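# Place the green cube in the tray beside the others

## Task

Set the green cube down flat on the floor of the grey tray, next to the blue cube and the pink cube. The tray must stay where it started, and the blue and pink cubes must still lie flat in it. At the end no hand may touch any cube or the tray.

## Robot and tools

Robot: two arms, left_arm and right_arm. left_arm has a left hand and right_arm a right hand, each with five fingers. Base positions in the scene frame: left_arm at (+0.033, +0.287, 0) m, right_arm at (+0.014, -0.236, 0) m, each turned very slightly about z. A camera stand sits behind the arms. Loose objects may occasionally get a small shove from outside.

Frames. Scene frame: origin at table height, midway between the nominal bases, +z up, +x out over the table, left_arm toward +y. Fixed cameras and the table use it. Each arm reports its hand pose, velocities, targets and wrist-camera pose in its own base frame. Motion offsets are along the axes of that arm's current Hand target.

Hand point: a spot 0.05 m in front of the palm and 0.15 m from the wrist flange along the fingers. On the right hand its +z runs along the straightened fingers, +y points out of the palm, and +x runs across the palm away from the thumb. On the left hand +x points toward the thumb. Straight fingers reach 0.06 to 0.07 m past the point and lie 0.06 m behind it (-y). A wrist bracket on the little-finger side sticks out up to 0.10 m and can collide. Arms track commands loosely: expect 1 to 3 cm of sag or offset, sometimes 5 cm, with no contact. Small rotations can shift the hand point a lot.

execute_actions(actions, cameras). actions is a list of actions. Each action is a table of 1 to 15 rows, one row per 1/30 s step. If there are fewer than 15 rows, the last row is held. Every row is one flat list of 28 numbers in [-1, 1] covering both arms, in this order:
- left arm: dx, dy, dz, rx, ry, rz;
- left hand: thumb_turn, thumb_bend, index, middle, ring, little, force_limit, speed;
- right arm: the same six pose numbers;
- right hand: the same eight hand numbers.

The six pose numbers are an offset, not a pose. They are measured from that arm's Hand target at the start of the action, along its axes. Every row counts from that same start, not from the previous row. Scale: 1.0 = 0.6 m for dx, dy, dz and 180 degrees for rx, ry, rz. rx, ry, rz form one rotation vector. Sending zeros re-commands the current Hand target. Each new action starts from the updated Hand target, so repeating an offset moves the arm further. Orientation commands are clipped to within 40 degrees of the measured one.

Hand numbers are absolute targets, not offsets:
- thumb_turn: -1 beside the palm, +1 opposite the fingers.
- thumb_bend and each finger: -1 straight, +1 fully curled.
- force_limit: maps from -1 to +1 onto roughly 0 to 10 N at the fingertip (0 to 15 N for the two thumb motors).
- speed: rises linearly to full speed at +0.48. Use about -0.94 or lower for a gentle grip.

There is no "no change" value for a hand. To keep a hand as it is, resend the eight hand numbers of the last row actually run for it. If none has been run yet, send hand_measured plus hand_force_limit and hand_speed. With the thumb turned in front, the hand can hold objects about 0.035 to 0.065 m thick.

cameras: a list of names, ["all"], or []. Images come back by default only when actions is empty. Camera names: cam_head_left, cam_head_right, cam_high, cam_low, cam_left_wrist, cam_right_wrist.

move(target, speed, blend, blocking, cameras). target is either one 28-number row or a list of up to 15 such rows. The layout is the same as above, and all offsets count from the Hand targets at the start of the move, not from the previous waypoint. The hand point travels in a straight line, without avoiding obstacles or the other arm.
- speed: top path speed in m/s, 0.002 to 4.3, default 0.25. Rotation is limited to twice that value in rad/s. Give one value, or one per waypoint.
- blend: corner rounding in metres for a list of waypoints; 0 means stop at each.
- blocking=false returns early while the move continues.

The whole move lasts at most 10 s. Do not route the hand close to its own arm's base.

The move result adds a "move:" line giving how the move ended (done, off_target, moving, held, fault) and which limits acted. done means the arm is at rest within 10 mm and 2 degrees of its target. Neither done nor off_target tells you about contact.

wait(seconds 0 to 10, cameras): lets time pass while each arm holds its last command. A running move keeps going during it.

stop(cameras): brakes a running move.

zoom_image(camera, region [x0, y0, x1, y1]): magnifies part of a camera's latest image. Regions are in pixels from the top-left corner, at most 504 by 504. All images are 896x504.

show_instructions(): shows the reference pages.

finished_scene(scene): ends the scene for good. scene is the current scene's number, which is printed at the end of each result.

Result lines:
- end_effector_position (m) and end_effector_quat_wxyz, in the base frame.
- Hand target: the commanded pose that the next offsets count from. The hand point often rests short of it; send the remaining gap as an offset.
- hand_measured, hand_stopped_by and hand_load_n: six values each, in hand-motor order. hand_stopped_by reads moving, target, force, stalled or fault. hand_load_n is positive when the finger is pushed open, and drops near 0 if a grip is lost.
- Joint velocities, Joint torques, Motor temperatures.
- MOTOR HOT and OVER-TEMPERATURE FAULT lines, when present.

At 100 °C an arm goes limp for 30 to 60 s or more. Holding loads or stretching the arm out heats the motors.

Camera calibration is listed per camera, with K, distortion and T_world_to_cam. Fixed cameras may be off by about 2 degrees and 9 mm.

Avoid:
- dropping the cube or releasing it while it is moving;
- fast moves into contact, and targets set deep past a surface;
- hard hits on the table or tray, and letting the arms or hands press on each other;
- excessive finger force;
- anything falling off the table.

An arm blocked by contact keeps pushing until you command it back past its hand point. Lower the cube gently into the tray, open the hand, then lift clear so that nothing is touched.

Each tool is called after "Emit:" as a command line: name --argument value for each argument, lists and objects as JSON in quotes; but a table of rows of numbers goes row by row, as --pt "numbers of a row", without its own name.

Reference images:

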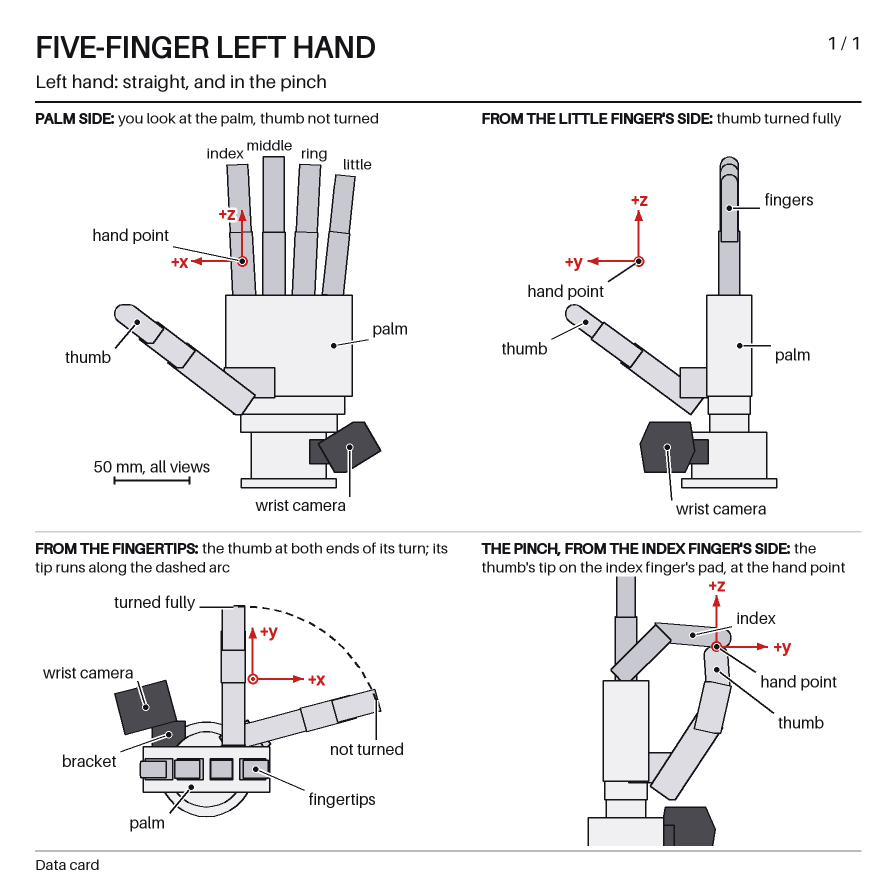

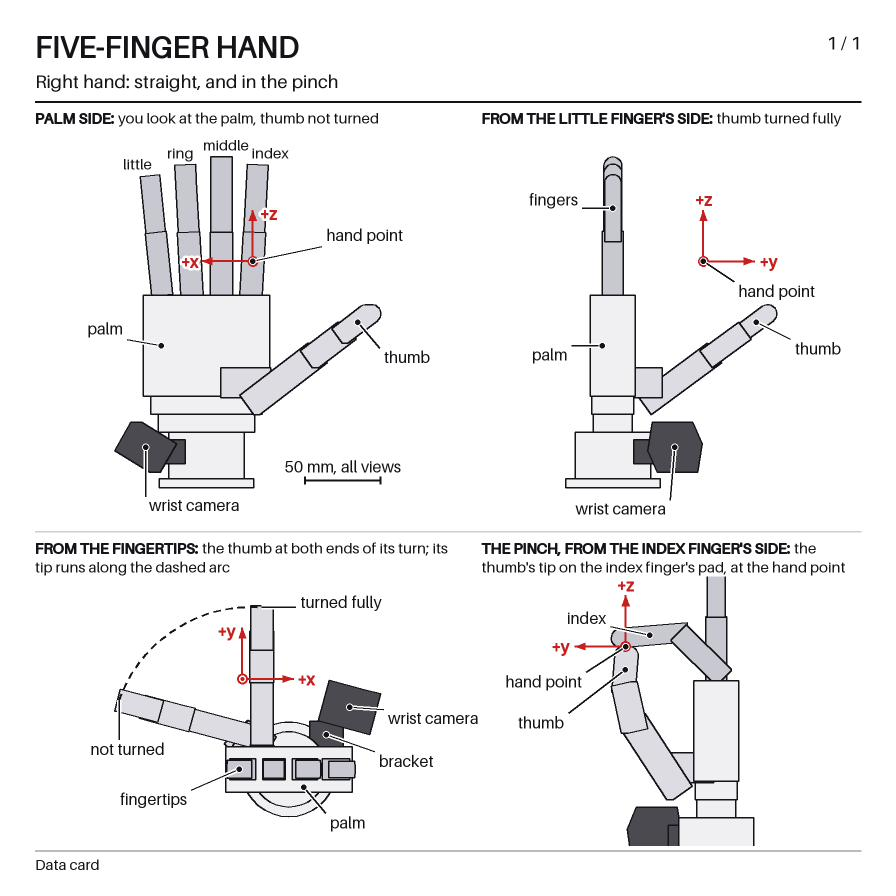

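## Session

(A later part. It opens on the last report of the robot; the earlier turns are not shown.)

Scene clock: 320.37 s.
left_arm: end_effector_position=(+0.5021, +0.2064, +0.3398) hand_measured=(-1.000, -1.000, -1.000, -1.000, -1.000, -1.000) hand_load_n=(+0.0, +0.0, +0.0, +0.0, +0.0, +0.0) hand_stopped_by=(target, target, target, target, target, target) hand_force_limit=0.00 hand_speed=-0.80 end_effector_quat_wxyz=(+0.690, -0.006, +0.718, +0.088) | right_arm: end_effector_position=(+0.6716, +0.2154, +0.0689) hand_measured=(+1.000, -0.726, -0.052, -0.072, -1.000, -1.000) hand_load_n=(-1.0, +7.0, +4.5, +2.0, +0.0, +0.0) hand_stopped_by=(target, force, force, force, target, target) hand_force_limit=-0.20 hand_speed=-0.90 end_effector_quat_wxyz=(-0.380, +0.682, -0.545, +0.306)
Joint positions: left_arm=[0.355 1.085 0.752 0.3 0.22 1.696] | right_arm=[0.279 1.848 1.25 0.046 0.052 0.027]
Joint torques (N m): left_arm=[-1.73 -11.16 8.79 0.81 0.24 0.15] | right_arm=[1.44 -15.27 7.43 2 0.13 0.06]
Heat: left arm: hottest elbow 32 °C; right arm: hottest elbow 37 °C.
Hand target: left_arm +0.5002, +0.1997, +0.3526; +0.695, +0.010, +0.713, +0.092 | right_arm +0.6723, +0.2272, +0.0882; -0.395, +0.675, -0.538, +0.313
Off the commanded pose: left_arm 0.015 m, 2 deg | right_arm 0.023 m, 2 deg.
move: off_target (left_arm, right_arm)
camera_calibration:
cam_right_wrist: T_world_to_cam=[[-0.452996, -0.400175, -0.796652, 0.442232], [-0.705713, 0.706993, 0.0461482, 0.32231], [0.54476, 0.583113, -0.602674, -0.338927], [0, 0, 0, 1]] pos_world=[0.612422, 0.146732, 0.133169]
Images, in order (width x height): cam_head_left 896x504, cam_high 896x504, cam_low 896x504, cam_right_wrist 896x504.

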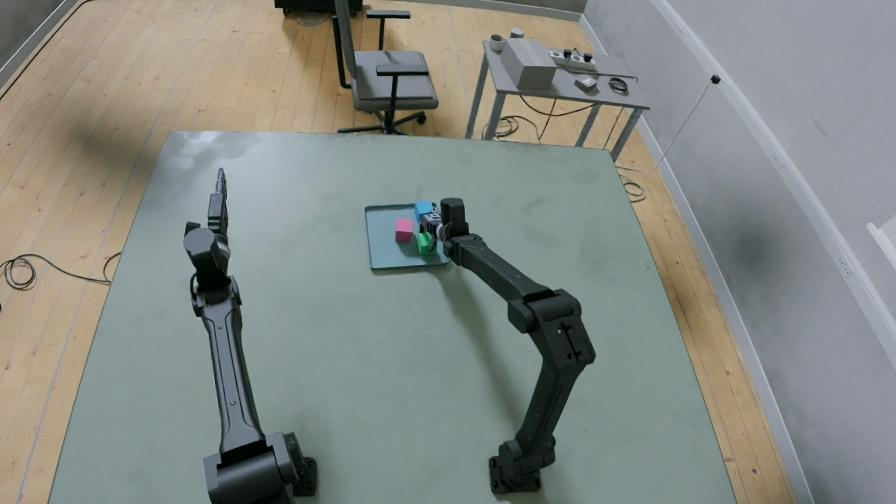

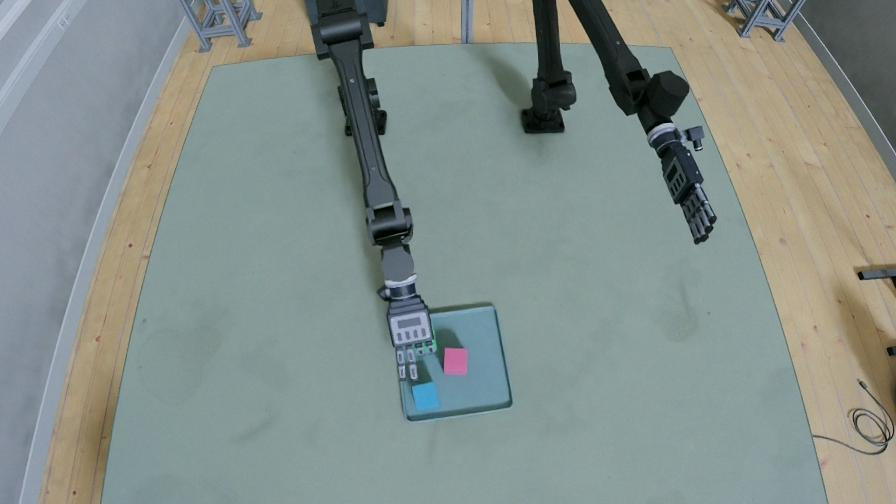

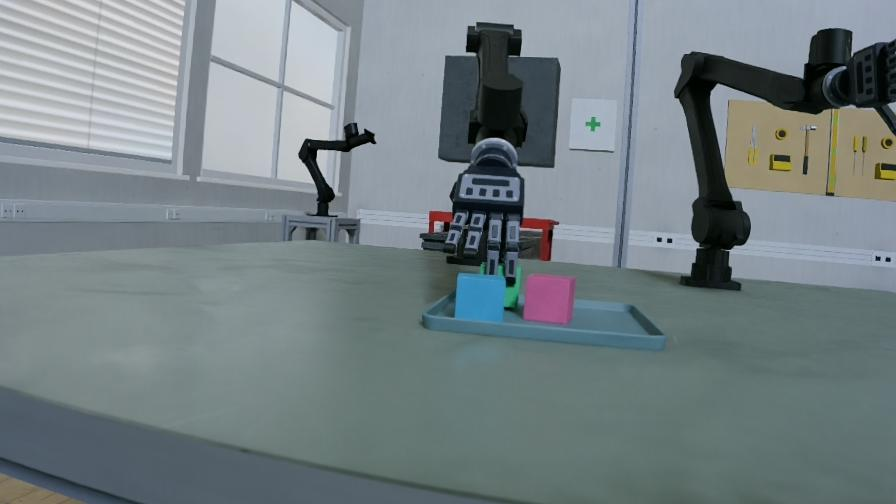

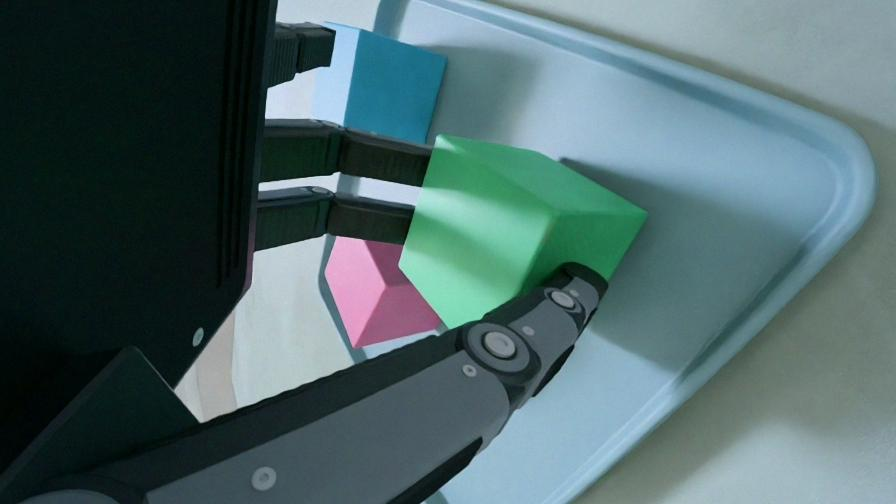

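Emit:
move --pt "0 0 0 0 0 0 -1 -1 -1 -1 -1 -1 0 -0.8 0 0.0116 0.0065 0 0 0 1 0.2 0.2 0.2 -1 -1 -0.2 -0.9" --speed 0.05 --cameras '["cam_high","cam_right_wrist","cam_low"]'

Emit:
zoom_image --camera "cam_low" --region '[400, 150, 680, 360]'

Scene clock: 332.60 s.
left_arm: end_effector_position=(+0.5021, +0.2064, +0.3398) hand_measured=(-1.000, -1.000, -1.000, -1.000, -1.000, -1.000) hand_load_n=(+0.0, +0.0, +0.0, +0.0, +0.0, +0.0) hand_stopped_by=(target, target, target, target, target, target) hand_force_limit=0.00 hand_speed=-0.80 end_effector_quat_wxyz=(+0.690, -0.006, +0.718, +0.088) | right_arm: end_effector_position=(+0.6680, +0.2144, +0.0642) hand_measured=(+1.000, -0.726, -0.052, -0.072, -1.000, -1.000) hand_load_n=(-1.5, +7.0, +4.0, +2.0, +0.0, +0.0) hand_stopped_by=(target, force, force, force, target, target) hand_force_limit=-0.20 hand_speed=-0.90 end_effector_quat_wxyz=(-0.377, +0.684, -0.546, +0.304)
Joint positions: left_arm=[0.355 1.085 0.752 0.3 0.22 1.696] | right_arm=[0.279 1.848 1.241 0.046 0.052 0.027]
Joint torques (N m): left_arm=[-1.67 -9.93 8.8 0.88 0.25 0.22] | right_arm=[1.38 -14.39 7.45 2.65 0.14 0.05]
Heat: left arm: hottest elbow 32 °C; right arm: hottest elbow 36 °C.
Hand target: left_arm +0.5002, +0.1997, +0.3526; +0.695, +0.010, +0.713, +0.092 | right_arm +0.6722, +0.2272, +0.0802; -0.395, +0.675, -0.538, +0.313
Off the commanded pose: left_arm 0.015 m, 2 deg | right_arm 0.021 m, 3 deg.
move: off_target (left_arm, right_arm)
camera_calibration:
cam_right_wrist: T_world_to_cam=[[-0.460002, -0.402206, -0.791599, 0.441209], [-0.705284, 0.70712, 0.0505607, 0.320159], [0.539419, 0.58156, -0.608946, -0.334896], [0, 0, 0, 1]] pos_world=[0.609409, 0.145828, 0.129139]
Images, in order (width x height): cam_high 896x504, cam_low 896x504, cam_right_wrist 896x504.

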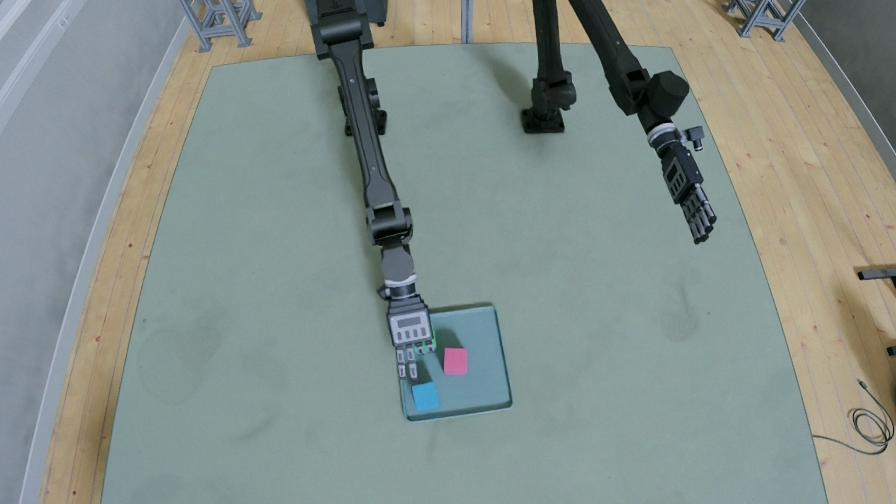

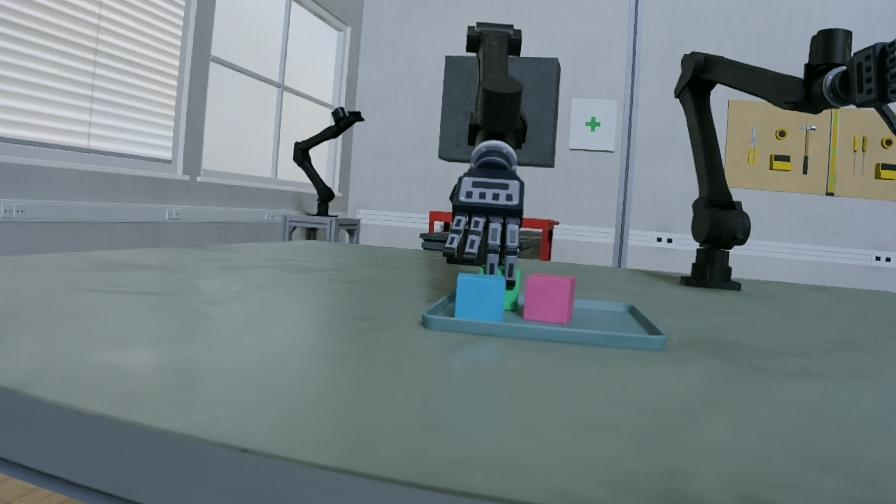

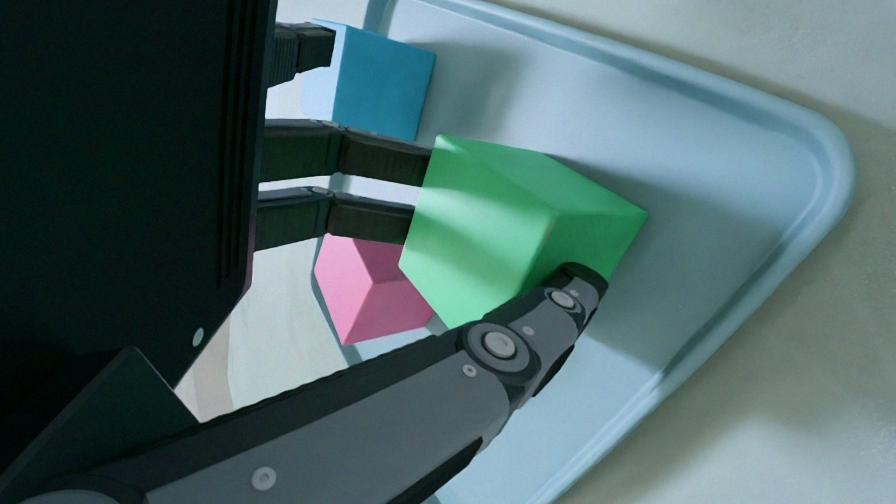

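Scaled by 1.800 from the camera's 896x504 image, which has a finer 1280x720 frame.

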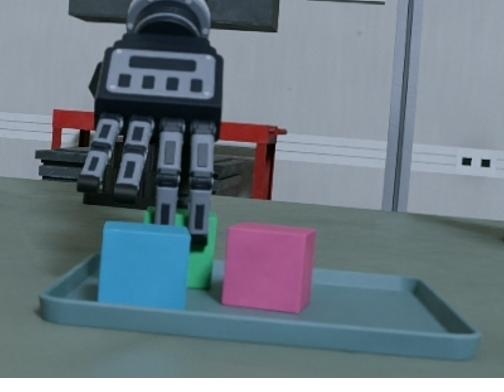

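Emit:
move --pt "0 0 0 0 0 0 -1 -1 -1 -1 -1 -1 0 -0.8 0 0 0 0 0 0 1 -1 -0.45 -0.45 -1 -1 -0.2 -0.8" --speed 0.05 --cameras '["cam_high","cam_right_wrist","cam_low"]'

Emit:
zoom_image --camera "cam_low" --region '[400, 150, 680, 360]'

Scene clock: 339.83 s.
left_arm: end_effector_position=(+0.5021, +0.2064, +0.3398) hand_measured=(-1.000, -1.000, -1.000, -1.000, -1.000, -1.000) hand_load_n=(+0.0, +0.0, +0.0, +0.0, +0.0, +0.0) hand_stopped_by=(target, target, target, target, target, target) hand_force_limit=0.00 hand_speed=-0.80 end_effector_quat_wxyz=(+0.690, -0.006, +0.718, +0.088) | right_arm: end_effector_position=(+0.6680, +0.2144, +0.0642) hand_measured=(+1.000, -1.000, -0.450, -0.450, -1.000, -1.000) hand_load_n=(+0.0, +0.0, +0.0, +0.0, +0.0, +0.0) hand_stopped_by=(target, target, target, target, target, target) hand_force_limit=-0.20 hand_speed=-0.80 end_effector_quat_wxyz=(-0.377, +0.684, -0.546, +0.304)
Joint positions: left_arm=[0.355 1.085 0.752 0.3 0.22 1.696] | right_arm=[0.279 1.848 1.241 0.046 0.052 0.027]
Joint torques (N m): left_arm=[-0.67 -10.23 8.94 0.92 0.16 0.13] | right_arm=[1.38 -14.45 7.45 2.67 0.14 0.06]
Heat: left arm: hottest elbow 32 °C; right arm: hottest elbow 36 °C.
Hand target: left_arm +0.5002, +0.1997, +0.3526; +0.695, +0.010, +0.713, +0.092 | right_arm +0.6722, +0.2272, +0.0802; -0.395, +0.675, -0.538, +0.313
Off the commanded pose: left_arm 0.015 m, 2 deg | right_arm 0.021 m, 3 deg.
move: off_target (left_arm, right_arm)
camera_calibration:
cam_right_wrist: T_world_to_cam=[[-0.460002, -0.402206, -0.791599, 0.441209], [-0.705284, 0.70712, 0.0505607, 0.320159], [0.539419, 0.58156, -0.608946, -0.334896], [0, 0, 0, 1]] pos_world=[0.609409, 0.145828, 0.129139]
Images, in order (width x height): cam_high 896x504, cam_low 896x504, cam_right_wrist 896x504.

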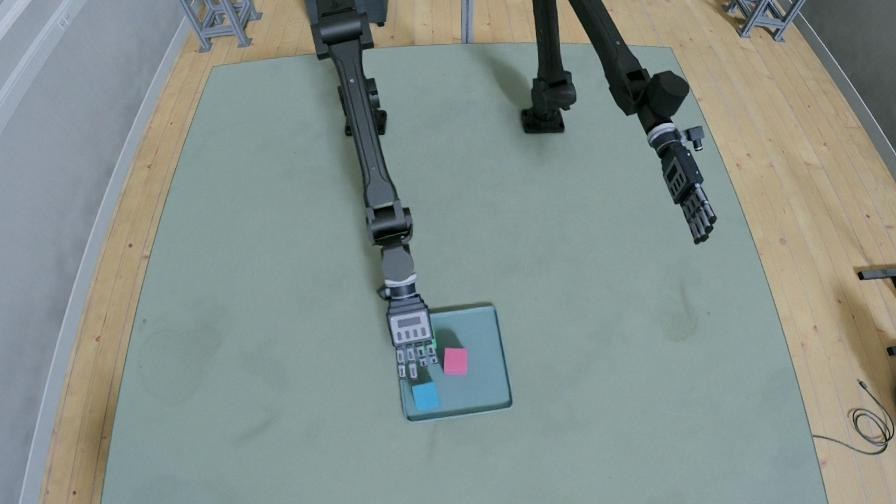

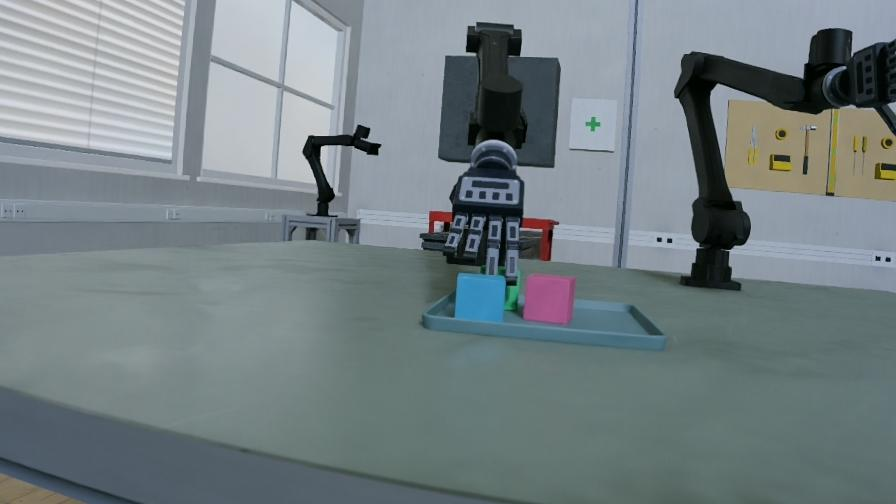

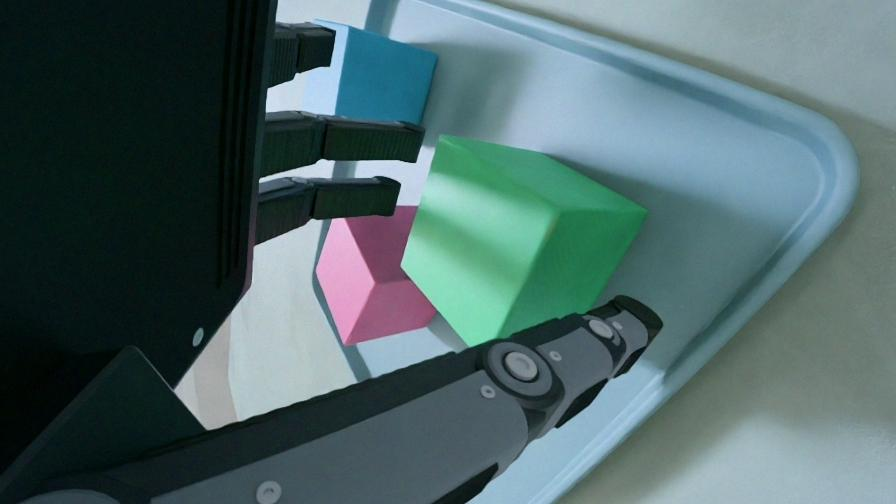

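Scaled by 1.800 from the camera's 896x504 image, which has a finer 1280x720 frame.

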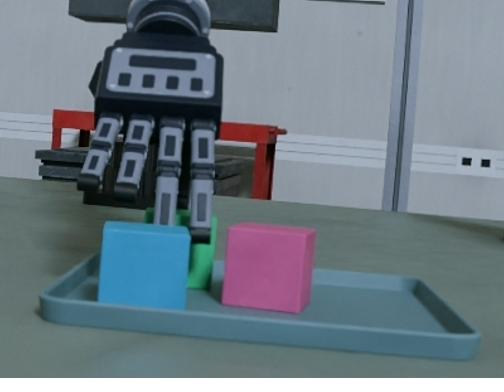

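Emit:
move --pt "0 0 0 0 0 0 -1 -1 -1 -1 -1 -1 0 -0.8 0.0193 -0.1685 -0.108 0 0 0 1 -1 -0.45 -0.45 -1 -1 -0.2 -0.8" --speed 0.1 --cameras '["all"]'

Emit:
zoom_image --camera "cam_low" --region '[400, 150, 680, 360]'

Emit:
zoom_image --camera "cam_head_left" --region '[350, 150, 500, 290]'

Scene clock: 351.33 s.
left_arm: end_effector_position=(+0.5021, +0.2064, +0.3398) hand_measured=(-1.000, -1.000, -1.000, -1.000, -1.000, -1.000) hand_load_n=(+0.0, +0.0, +0.0, +0.0, +0.0, +0.0) hand_stopped_by=(target, target, target, target, target, target) hand_force_limit=0.00 hand_speed=-0.80 end_effector_quat_wxyz=(+0.690, -0.006, +0.718, +0.088) | right_arm: end_effector_position=(+0.6526, +0.2122, +0.1662) hand_measured=(+1.000, -1.000, -0.450, -0.450, -1.000, -1.000) hand_load_n=(+0.0, +0.0, +0.0, +0.0, +0.0, +0.0) hand_stopped_by=(target, target, target, target, target, target) hand_force_limit=-0.20 hand_speed=-0.80 end_effector_quat_wxyz=(-0.378, +0.686, -0.544, +0.299)
Joint positions: left_arm=[0.355 1.085 0.752 0.3 0.22 1.696] | right_arm=[0.279 1.688 1.319 -0.195 0.041 0.027]
Joint torques (N m): left_arm=[-1.55 -10.4 8.64 0.91 0.16 0.2] | right_arm=[-0.38 -13.04 12.21 1.07 -0.15 -0.04]
Heat: left arm: hottest elbow 32 °C; right arm: hottest elbow 35 °C.
Hand target: left_arm +0.5002, +0.1997, +0.3526; +0.695, +0.010, +0.713, +0.092 | right_arm +0.6684, +0.2141, +0.2000; -0.395, +0.675, -0.538, +0.313
Off the commanded pose: left_arm 0.015 m, 2 deg | right_arm 0.037 m, 3 deg.
move: off_target (left_arm, right_arm)
camera_calibration:
cam_left_wrist: T_world_to_cam=[[0.0966326, -0.921447, -0.376296, 0.267558], [-0.621936, 0.239269, -0.745618, 0.507312], [0.777083, 0.306083, -0.549959, -0.157431], [0, 0, 0, 1]] pos_world=[0.411997, 0.173343, 0.392361]
cam_right_wrist: T_world_to_cam=[[-0.459913, -0.402639, -0.79143, 0.514011], [-0.711434, 0.700431, 0.0570827, 0.310041], [0.531358, 0.589303, -0.608589, -0.259734], [0, 0, 0, 1]] pos_world=[0.594986, 0.142861, 0.231035]

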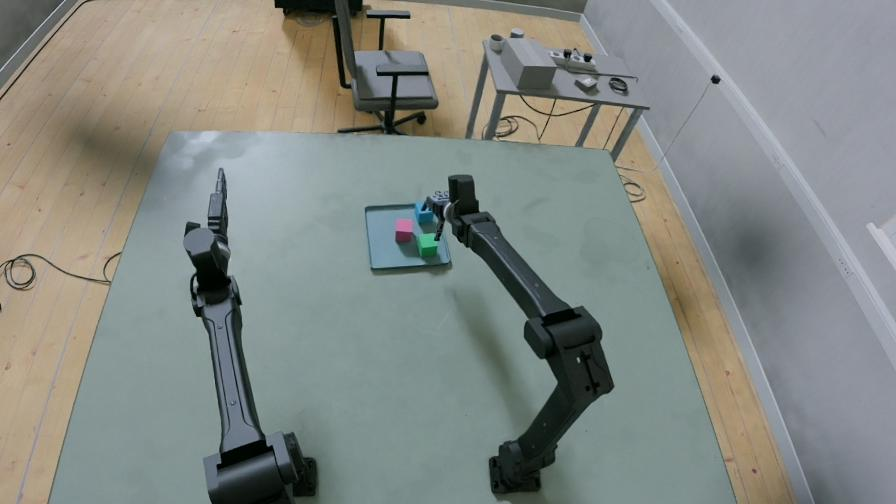

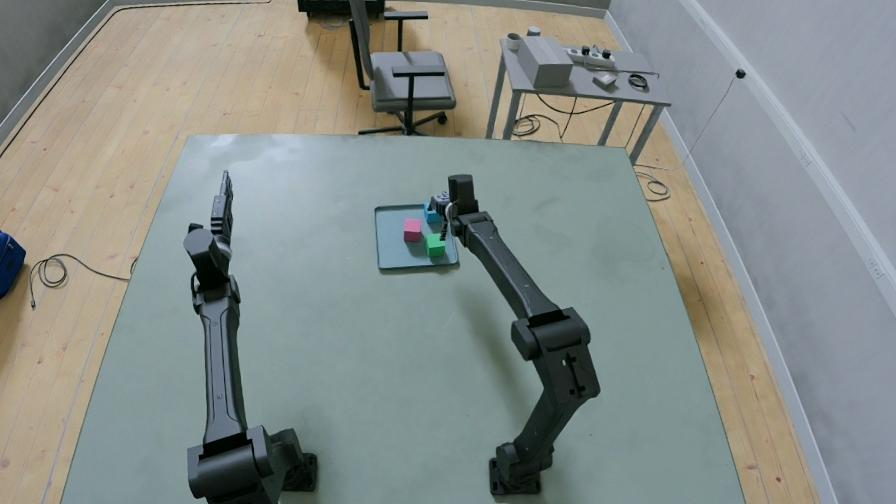

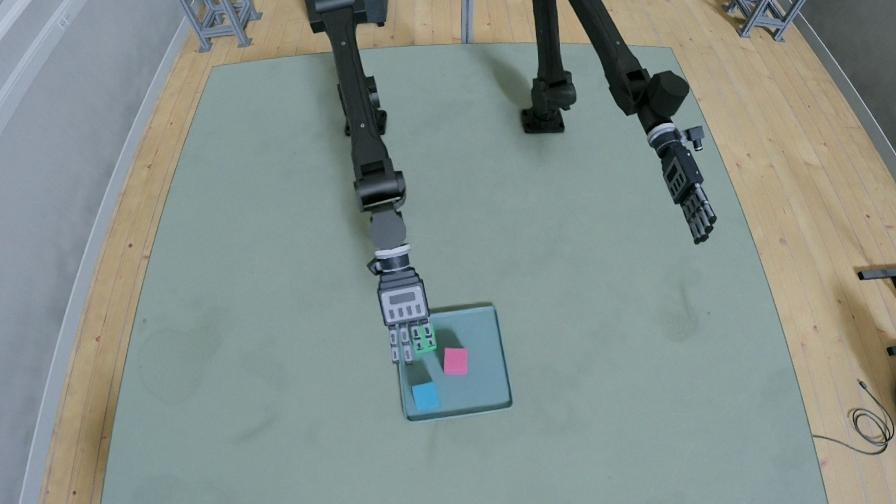

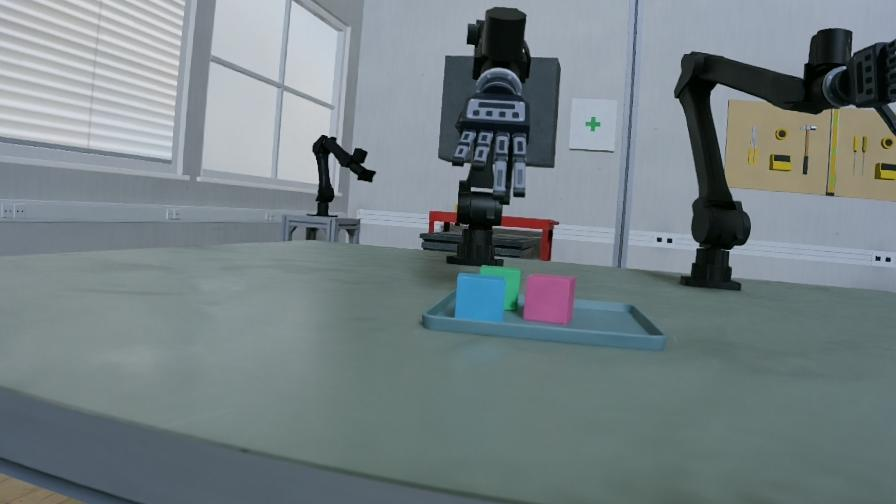

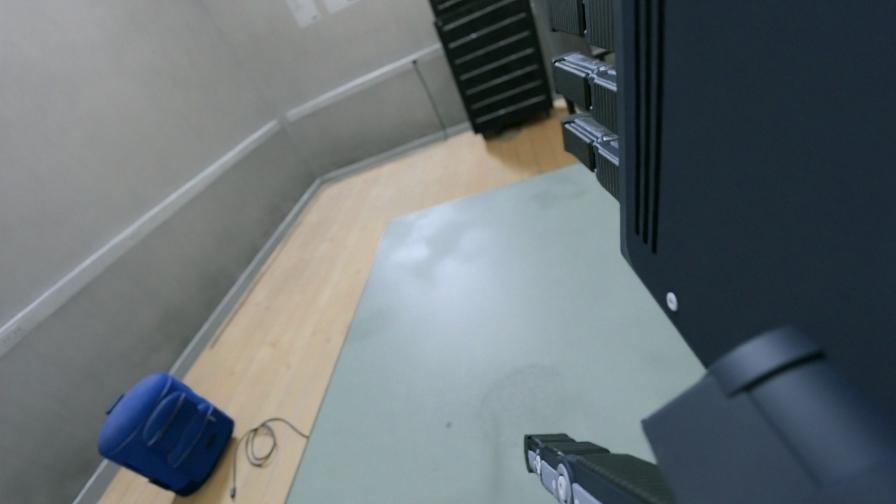

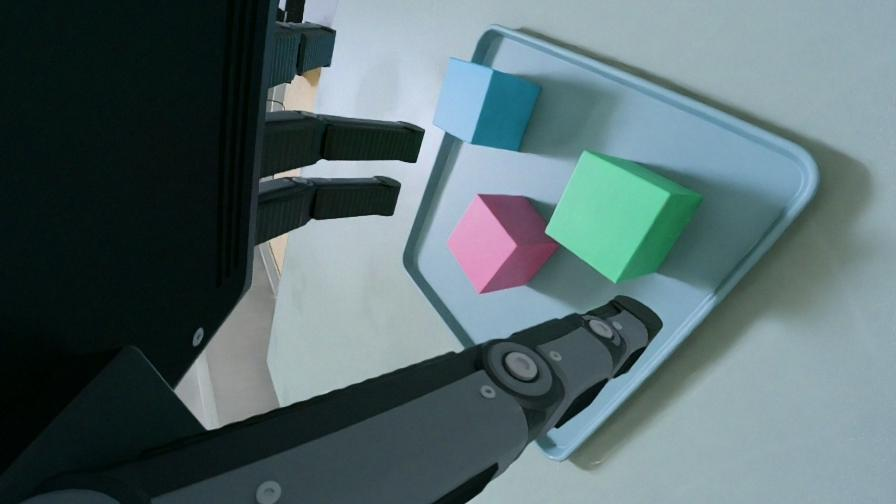

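Scaled by 1.800 from the camera's 896x504 image, which has a finer 1280x720 frame.

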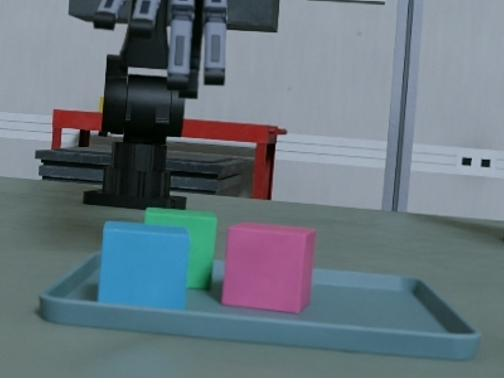

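Scaled by 3.360 from the camera's 896x504 image, which has a finer 1280x720 frame.

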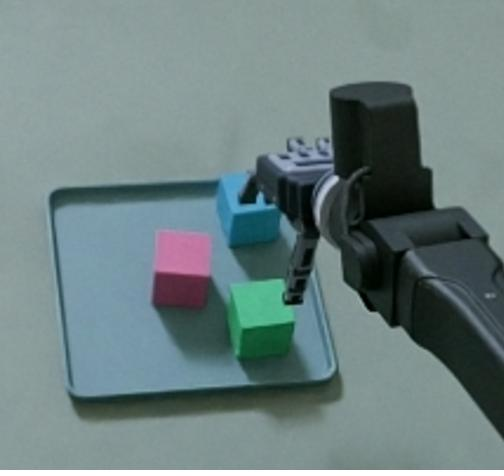

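Emit:
finished_scene --scene 1

The scene is finished: the task was done.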